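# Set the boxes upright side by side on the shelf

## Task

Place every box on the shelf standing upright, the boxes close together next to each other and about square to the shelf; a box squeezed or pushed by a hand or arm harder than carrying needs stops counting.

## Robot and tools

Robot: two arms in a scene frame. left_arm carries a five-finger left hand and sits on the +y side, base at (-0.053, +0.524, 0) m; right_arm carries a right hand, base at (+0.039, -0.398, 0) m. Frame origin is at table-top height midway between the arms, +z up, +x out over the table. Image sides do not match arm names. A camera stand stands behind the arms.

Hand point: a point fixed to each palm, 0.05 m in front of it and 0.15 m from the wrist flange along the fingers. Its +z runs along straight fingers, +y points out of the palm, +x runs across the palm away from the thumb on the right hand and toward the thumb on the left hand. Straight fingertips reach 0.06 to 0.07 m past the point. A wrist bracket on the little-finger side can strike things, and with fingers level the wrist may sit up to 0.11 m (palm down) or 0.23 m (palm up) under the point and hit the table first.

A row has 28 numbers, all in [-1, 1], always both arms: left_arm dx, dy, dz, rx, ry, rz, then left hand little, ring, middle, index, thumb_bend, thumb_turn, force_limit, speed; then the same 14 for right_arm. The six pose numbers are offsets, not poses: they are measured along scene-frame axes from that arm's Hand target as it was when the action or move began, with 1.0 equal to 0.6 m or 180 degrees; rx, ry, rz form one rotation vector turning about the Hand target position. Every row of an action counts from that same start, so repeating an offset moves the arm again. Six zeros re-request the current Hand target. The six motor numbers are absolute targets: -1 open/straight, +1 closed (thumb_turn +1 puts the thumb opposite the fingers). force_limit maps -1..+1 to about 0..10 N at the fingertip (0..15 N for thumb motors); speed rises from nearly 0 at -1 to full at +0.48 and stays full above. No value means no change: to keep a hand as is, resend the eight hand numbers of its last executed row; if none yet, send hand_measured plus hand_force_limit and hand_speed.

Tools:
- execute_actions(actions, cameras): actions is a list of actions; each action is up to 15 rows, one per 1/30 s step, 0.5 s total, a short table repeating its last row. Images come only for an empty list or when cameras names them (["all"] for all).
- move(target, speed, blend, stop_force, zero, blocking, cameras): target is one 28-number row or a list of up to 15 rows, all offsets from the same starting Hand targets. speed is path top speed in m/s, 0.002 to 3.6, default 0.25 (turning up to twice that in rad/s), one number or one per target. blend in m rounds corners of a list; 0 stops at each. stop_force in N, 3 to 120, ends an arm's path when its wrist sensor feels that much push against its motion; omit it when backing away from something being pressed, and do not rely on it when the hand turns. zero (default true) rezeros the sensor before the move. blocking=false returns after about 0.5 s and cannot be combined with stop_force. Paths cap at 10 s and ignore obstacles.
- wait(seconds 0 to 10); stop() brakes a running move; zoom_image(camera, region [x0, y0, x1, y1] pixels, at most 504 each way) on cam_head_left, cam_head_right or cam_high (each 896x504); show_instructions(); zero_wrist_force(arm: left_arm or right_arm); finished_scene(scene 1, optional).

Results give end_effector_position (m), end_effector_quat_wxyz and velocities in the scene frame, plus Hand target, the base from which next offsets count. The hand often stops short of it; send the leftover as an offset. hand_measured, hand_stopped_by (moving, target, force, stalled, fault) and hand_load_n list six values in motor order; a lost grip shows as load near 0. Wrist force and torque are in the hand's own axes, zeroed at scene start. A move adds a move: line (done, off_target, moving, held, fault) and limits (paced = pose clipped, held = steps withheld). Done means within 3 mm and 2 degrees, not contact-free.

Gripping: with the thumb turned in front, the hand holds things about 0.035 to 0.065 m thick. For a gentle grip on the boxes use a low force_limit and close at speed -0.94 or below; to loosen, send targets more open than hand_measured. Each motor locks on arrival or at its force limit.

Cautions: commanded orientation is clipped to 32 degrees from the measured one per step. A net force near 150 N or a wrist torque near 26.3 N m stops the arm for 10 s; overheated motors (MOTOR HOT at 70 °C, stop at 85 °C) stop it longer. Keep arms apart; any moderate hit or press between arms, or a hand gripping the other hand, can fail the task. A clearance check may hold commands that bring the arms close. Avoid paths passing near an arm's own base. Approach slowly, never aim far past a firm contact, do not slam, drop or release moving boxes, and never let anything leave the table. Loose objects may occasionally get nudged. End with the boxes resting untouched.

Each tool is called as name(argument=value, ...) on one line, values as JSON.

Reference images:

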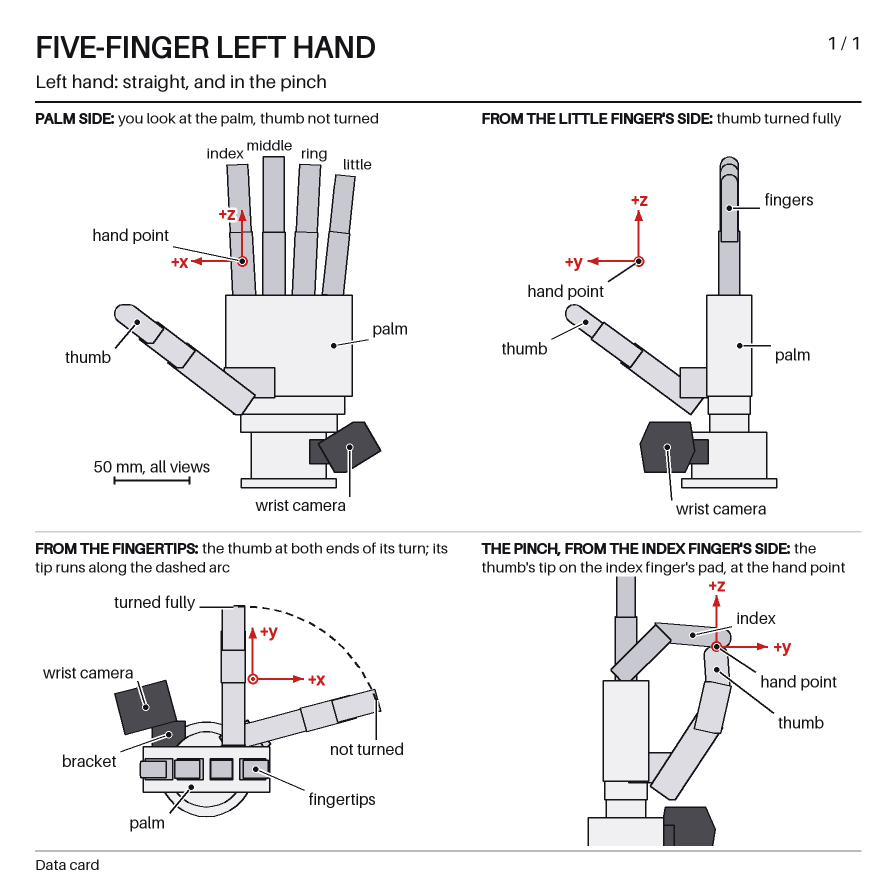

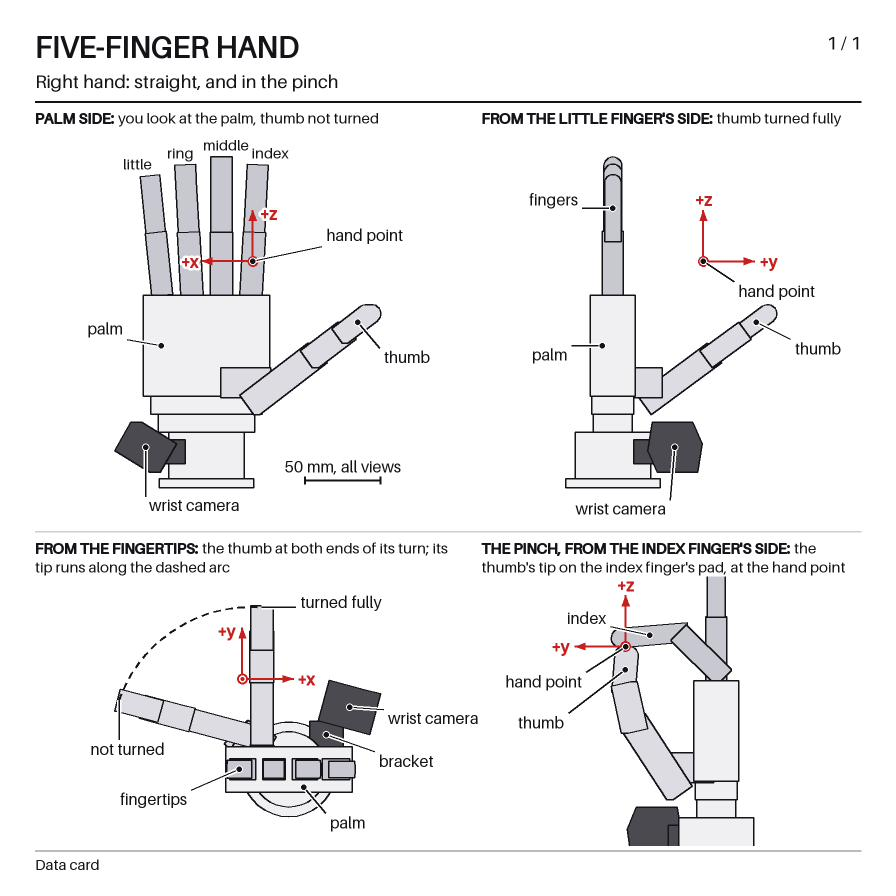

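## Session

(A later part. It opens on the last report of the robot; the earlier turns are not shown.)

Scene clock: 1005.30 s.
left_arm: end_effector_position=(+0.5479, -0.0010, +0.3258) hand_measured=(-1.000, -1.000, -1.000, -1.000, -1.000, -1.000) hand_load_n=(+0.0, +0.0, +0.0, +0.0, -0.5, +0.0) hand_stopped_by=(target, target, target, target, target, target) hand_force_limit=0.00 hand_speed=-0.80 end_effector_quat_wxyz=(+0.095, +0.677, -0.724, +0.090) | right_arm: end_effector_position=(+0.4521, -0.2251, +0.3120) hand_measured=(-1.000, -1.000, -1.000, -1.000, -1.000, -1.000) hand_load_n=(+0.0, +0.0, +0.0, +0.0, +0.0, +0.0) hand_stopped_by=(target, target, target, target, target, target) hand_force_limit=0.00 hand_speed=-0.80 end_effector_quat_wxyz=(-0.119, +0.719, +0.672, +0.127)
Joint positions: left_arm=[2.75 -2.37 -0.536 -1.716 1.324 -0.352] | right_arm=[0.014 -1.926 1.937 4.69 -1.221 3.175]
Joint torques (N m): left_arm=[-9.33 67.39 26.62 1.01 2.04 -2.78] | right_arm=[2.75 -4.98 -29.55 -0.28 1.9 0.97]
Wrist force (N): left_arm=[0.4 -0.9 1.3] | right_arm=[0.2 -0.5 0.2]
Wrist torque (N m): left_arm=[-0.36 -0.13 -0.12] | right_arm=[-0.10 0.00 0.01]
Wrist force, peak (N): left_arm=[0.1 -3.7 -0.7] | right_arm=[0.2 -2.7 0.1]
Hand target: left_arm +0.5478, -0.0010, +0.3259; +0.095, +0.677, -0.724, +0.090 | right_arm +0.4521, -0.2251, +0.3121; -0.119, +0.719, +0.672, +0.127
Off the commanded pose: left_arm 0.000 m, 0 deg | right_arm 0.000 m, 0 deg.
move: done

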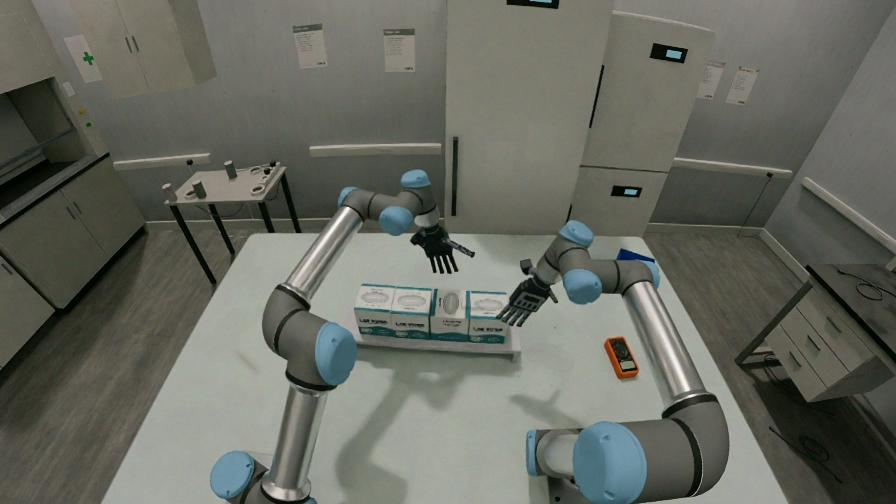

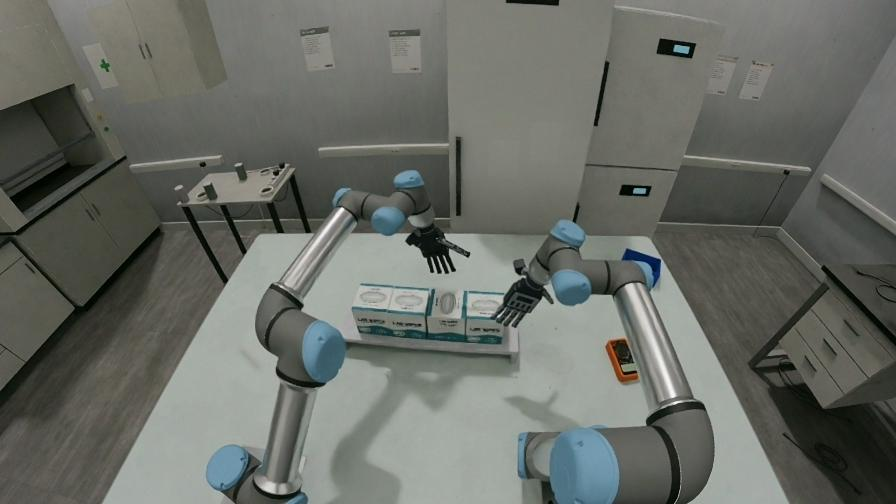

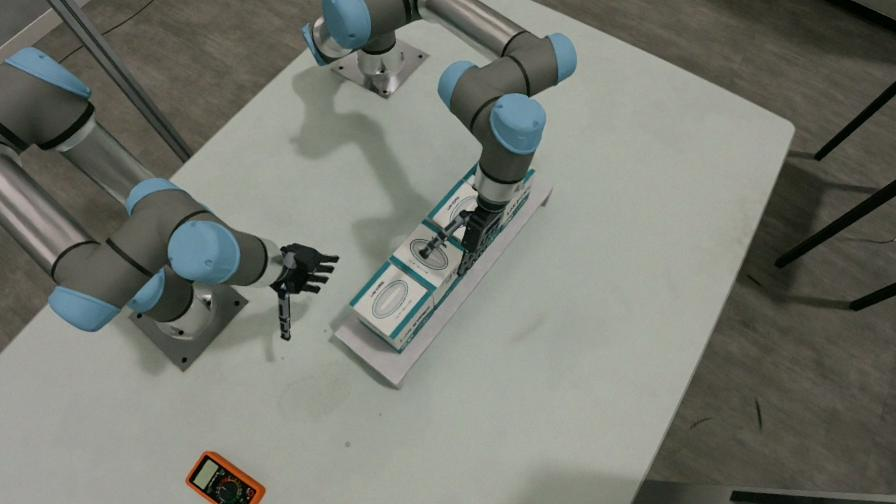

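move(target=[[-0.213, 0.585, 0.057, 0,0,0, -1, -1, -1, -1, -1, -1, 0, -0.8, 0.1523, 0.1168, -0.0202, -0.0931,-0.0814,0.4943, -1, -1, -1, -1, -1, -1, 0, -0.8],[-0.213, 0.585, 0.057, 0,0,0, -1, -1, -1, -1, -1, -1, 0, -0.8, 0.1523, 0.1168, -0.2085, -0.0931,-0.0814,0.4943, -1, -1, -1, -1, -1, -1, 0, -0.8]], speed=[0.2, 0.08], cameras=["all"])

zoom_image(camera="cam_high", region=[320, 180, 520, 400])

zoom_image(camera="cam_head_left", region=[400, 260, 560, 370])

Scene clock: 1048.13 s.
left_arm: end_effector_position=(+0.4200, +0.3499, +0.3601) hand_measured=(-1.000, -1.000, -1.000, -1.000, -1.000, -1.000) hand_load_n=(+0.0, +0.0, +0.0, +0.0, +0.0, +0.0) hand_stopped_by=(target, target, target, target, target, target) hand_force_limit=0.00 hand_speed=-0.80 end_effector_quat_wxyz=(+0.095, +0.677, -0.724, +0.090) | right_arm: end_effector_position=(+0.5434, -0.1550, +0.1870) hand_measured=(-1.000, -1.000, -1.000, -1.000, -1.000, -1.000) hand_load_n=(+0.0, +0.0, +0.0, +0.0, +0.0, +0.0) hand_stopped_by=(target, target, target, target, target, target) hand_force_limit=0.00 hand_speed=-0.80 end_effector_quat_wxyz=(+0.000, +0.034, +0.999, +0.000)
Joint positions: left_arm=[3.252 -1.66 -1.451 -1.644 1.312 0.166] | right_arm=[0.16 -1.514 1.905 4.321 -1.571 1.747]
Joint torques (N m): left_arm=[4.51 18.97 38.39 2.8 -2.22 2.03] | right_arm=[-9.34 -26.11 -21.29 -2.84 2.19 -2.3]
Wrist force (N): left_arm=[0.2 -1.1 1.4] | right_arm=[0.2 -0.5 0.2]
Wrist torque (N m): left_arm=[-0.40 -0.07 -0.03] | right_arm=[-0.11 0.03 0.10]
Wrist force, peak (N): left_arm=[1.0 -1.6 1.9] | right_arm=[0.2 -0.6 1.2]
Hand target: left_arm +0.4200, +0.3500, +0.3601; +0.095, +0.677, -0.724, +0.090 | right_arm +0.5435, -0.1550, +0.1870; +0.000, +0.034, +0.999, +0.000
Off the commanded pose: left_arm 0.000 m, 0 deg | right_arm 0.000 m, 0 deg.
move: done

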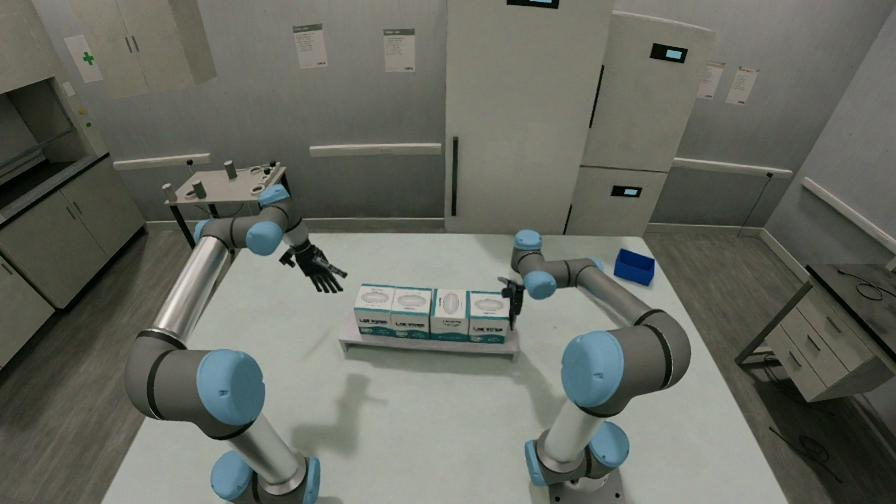

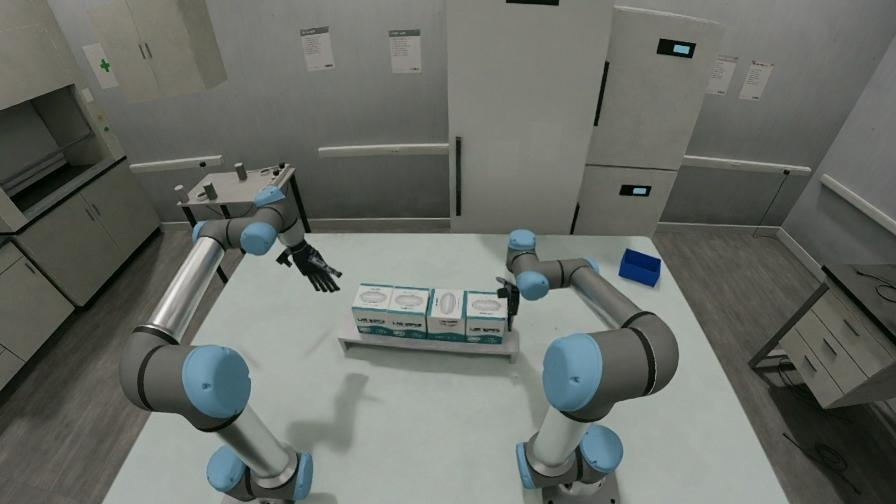

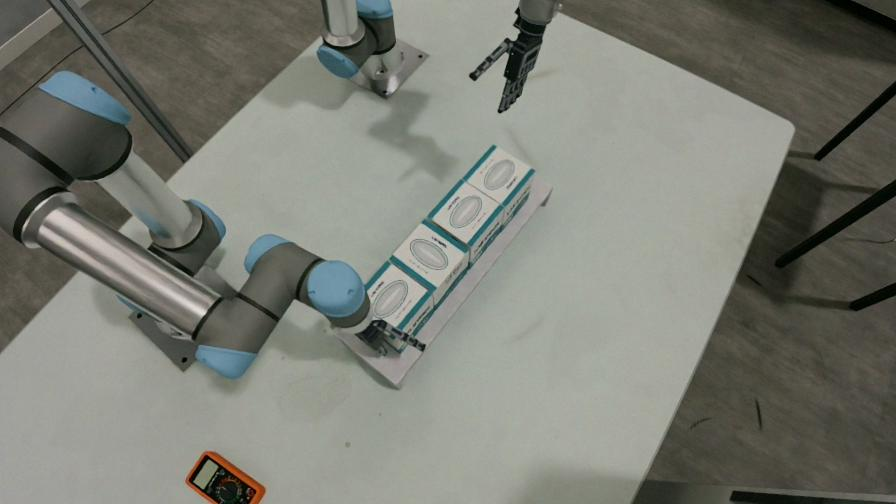

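Scaled by 2.291 from the camera's 896x504 image, which has a finer 1280x720 frame.

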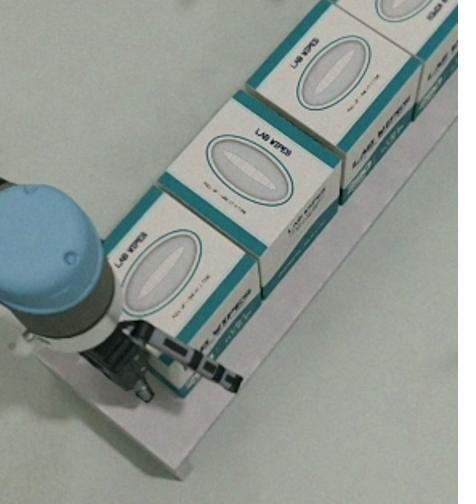

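Scaled by 3.150 from the camera's 896x504 image, which has a finer 1280x720 frame.

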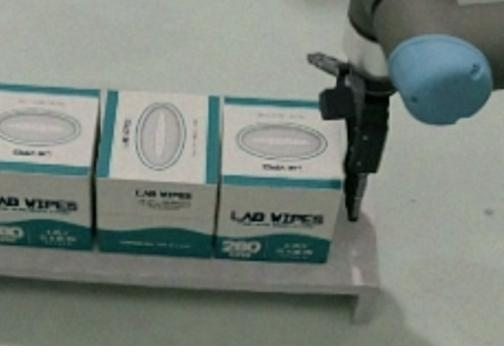

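move(target=[0,0,0, 0,0,0, -1, -1, -1, -1, -1, -1, 0, -0.8, 0.0034, 0.0499, 0, 0,0,0, -1, -1, -1, -1, -1, -1, 0, -0.8], speed=0.01, stop_force=3, cameras=["all"])

zoom_image(camera="cam_head_left", region=[340, 270, 540, 370])

zoom_image(camera="cam_high", region=[360, 140, 540, 360])

Scene clock: 1057.40 s.
left_arm: end_effector_position=(+0.4200, +0.3499, +0.3601) hand_measured=(-1.000, -1.000, -1.000, -1.000, -1.000, -1.000) hand_load_n=(+0.0, +0.0, +0.0, +0.0, +0.0, +0.0) hand_stopped_by=(target, target, target, target, target, target) hand_force_limit=0.00 hand_speed=-0.80 end_effector_quat_wxyz=(+0.095, +0.677, -0.724, +0.090) | right_arm: end_effector_position=(+0.5455, -0.1251, +0.1870) hand_measured=(-1.000, -1.000, -1.000, -1.000, -1.000, -1.000) hand_load_n=(+0.0, +0.0, +0.0, +0.0, +0.0, +0.0) hand_stopped_by=(target, target, target, target, target, target) hand_force_limit=0.00 hand_speed=-0.80 end_effector_quat_wxyz=(+0.000, +0.034, +0.999, +0.000)
Joint positions: left_arm=[3.252 -1.66 -1.451 -1.644 1.312 0.166] | right_arm=[0.219 -1.481 1.87 4.323 -1.571 1.807]
Joint torques (N m): left_arm=[4.94 18.27 38.12 1.26 -1.08 2.02] | right_arm=[-9.67 -30.57 -10.7 -1.49 -1.83 -2.67]
Wrist force (N): left_arm=[0.2 -0.8 1.3] | right_arm=[0.1 -2.6 -0.5]
Wrist torque (N m): left_arm=[-0.35 -0.07 -0.05] | right_arm=[-0.17 0.06 0.00]
Wrist force, peak (N): left_arm=[0.1 -1.4 1.8] | right_arm=[0.1 -3.1 -0.2]
Hand target: left_arm +0.4200, +0.3500, +0.3601; +0.095, +0.677, -0.724, +0.090 | right_arm +0.5455, -0.1251, +0.1870; +0.000, +0.034, +0.999, +0.000
Off the commanded pose: left_arm 0.000 m, 0 deg | right_arm 0.000 m, 0 deg.
move: done

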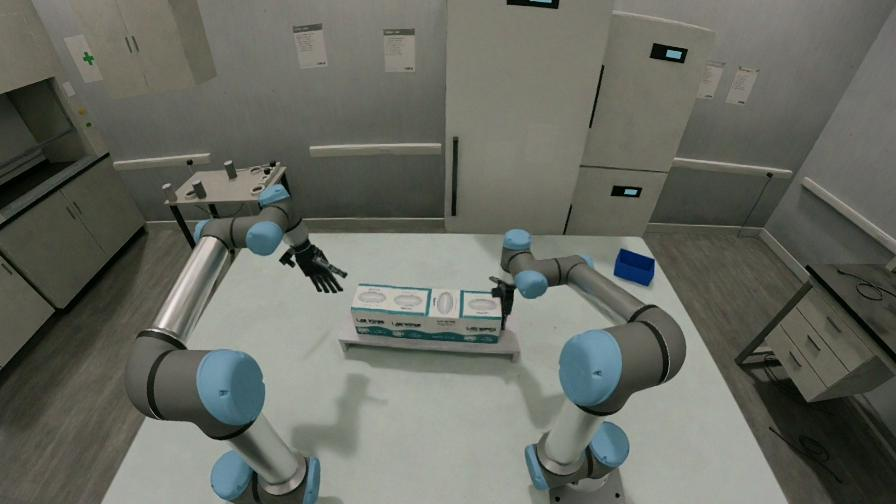

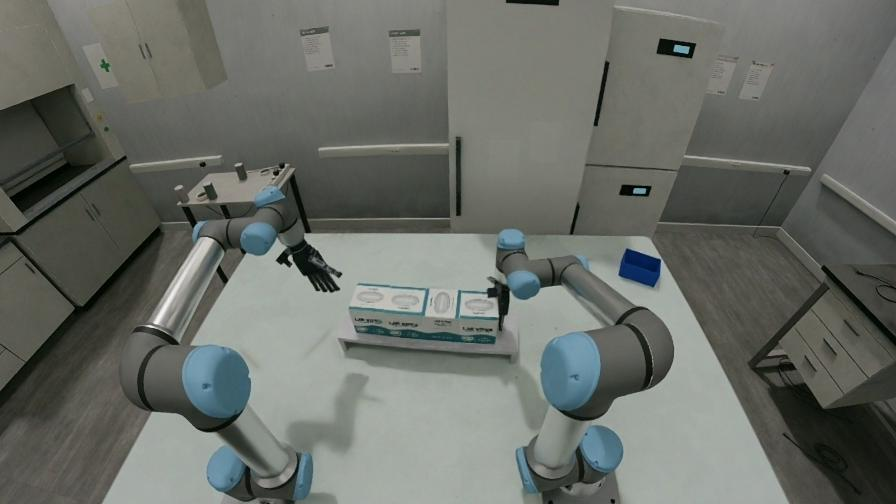

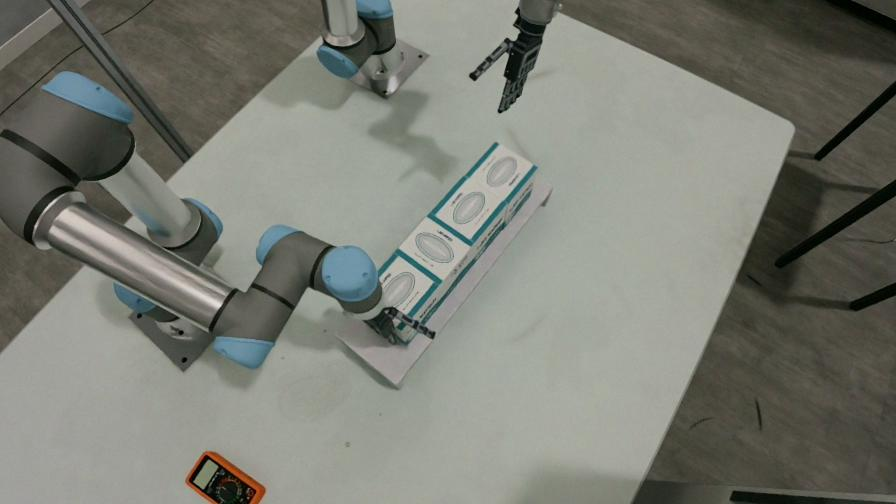

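Scaled by 2.520 from the camera's 896x504 image, which has a finer 1280x720 frame.

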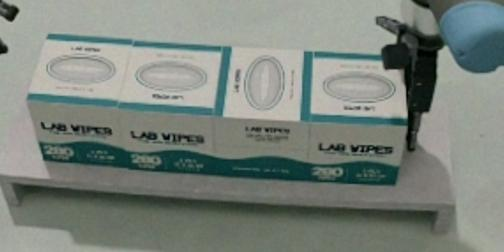

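Scaled by 2.291 from the camera's 896x504 image, which has a finer 1280x720 frame.

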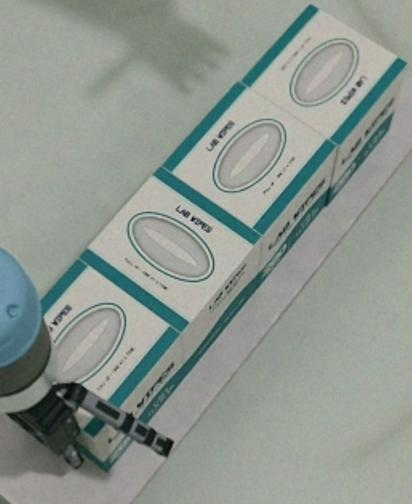

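move(target=[[0,0,0, 0,0,0, -1, -1, -1, -1, -1, -1, 0, -0.8, -0.0034, -0.0499, 0, 0,0,0, -1, -1, -1, -1, -1, -1, 0, -0.8],[0,0,0, 0,0,0, -1, -1, -1, -1, -1, -1, 0, -0.8, -0.0034, -0.09, 0.25, 0,0,0, -1, -1, -1, -1, -1, -1, 0, -0.8]], speed=[0.05, 0.15], cameras=["all"])

zoom_image(camera="cam_head_left", region=[330, 260, 540, 370])

zoom_image(camera="cam_high", region=[320, 130, 560, 400])

Scene clock: 1063.50 s.
left_arm: end_effector_position=(+0.4200, +0.3499, +0.3601) hand_measured=(-1.000, -1.000, -1.000, -1.000, -1.000, -1.000) hand_load_n=(+0.0, +0.0, +0.0, +0.0, +0.0, +0.0) hand_stopped_by=(target, target, target, target, target, target) hand_force_limit=0.00 hand_speed=-0.80 end_effector_quat_wxyz=(+0.095, +0.677, -0.724, +0.090) | right_arm: end_effector_position=(+0.5435, -0.1791, +0.3369) hand_measured=(-1.000, -1.000, -1.000, -1.000, -1.000, -1.000) hand_load_n=(+0.0, +0.0, +0.0, +0.0, +0.0, +0.0) hand_stopped_by=(target, target, target, target, target, target) hand_force_limit=0.00 hand_speed=-0.80 end_effector_quat_wxyz=(+0.000, +0.034, +0.999, +0.000)
Joint positions: left_arm=[3.252 -1.66 -1.451 -1.644 1.312 0.166] | right_arm=[0.11 -1.604 1.604 4.712 -1.571 1.698]
Joint torques (N m): left_arm=[5.26 19.02 37.74 1.34 -0.3 1.73] | right_arm=[10.83 -15.49 -31.46 -0.69 -0.92 2.56]
Wrist force (N): left_arm=[-0.2 -0.7 1.6] | right_arm=[0.1 -0.5 0.1]
Wrist torque (N m): left_arm=[-0.35 -0.01 -0.07] | right_arm=[-0.09 0.04 0.19]
Wrist force, peak (N): left_arm=[0.1 -1.3 1.8] | right_arm=[0.0 -2.7 -0.5]
Hand target: left_arm +0.4200, +0.3500, +0.3601; +0.095, +0.677, -0.724, +0.090 | right_arm +0.5435, -0.1791, +0.3370; +0.000, +0.034, +0.999, +0.000
Off the commanded pose: left_arm 0.000 m, 0 deg | right_arm 0.000 m, 0 deg.
move: done

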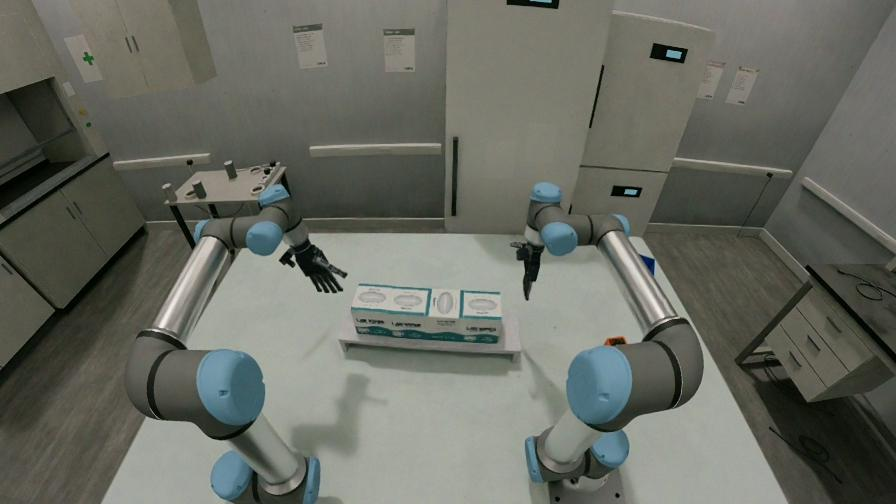

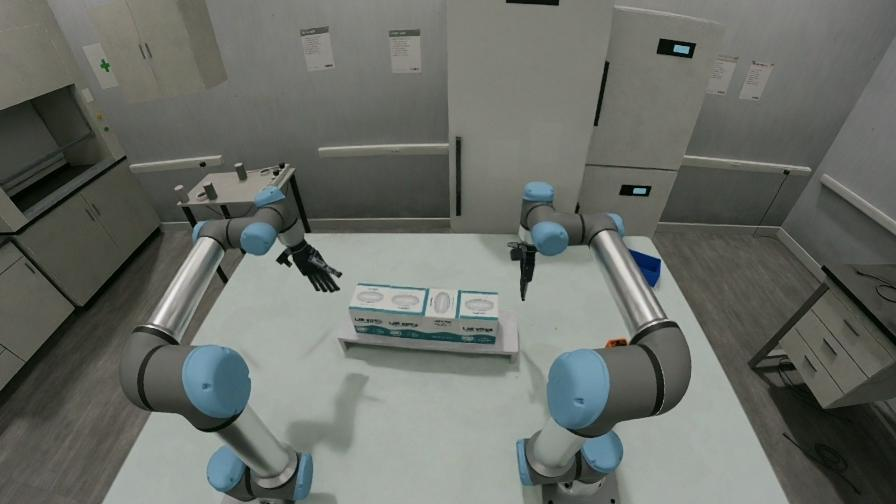

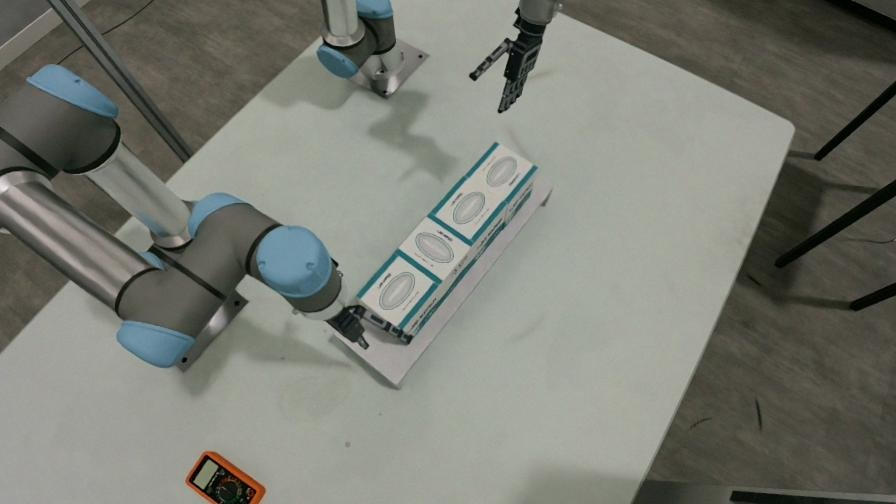

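Scaled by 2.400 from the camera's 896x504 image, which has a finer 1280x720 frame.

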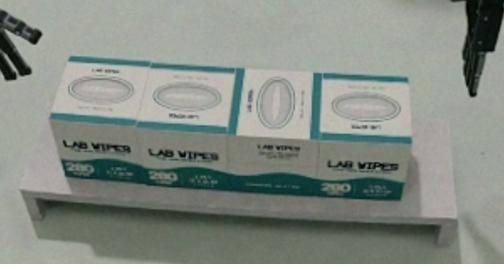

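Scaled by 1.867 from the camera's 896x504 image, which has a finer 1280x720 frame.

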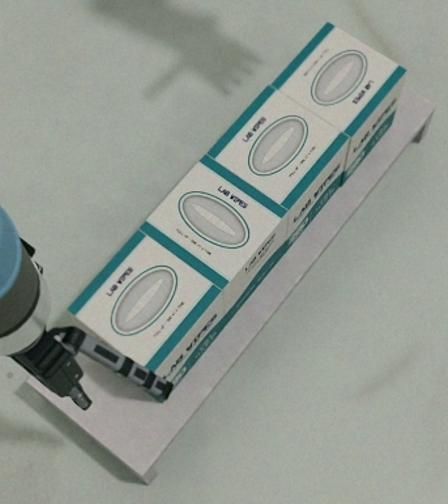

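finished_scene()

The scene is finished: the task was done.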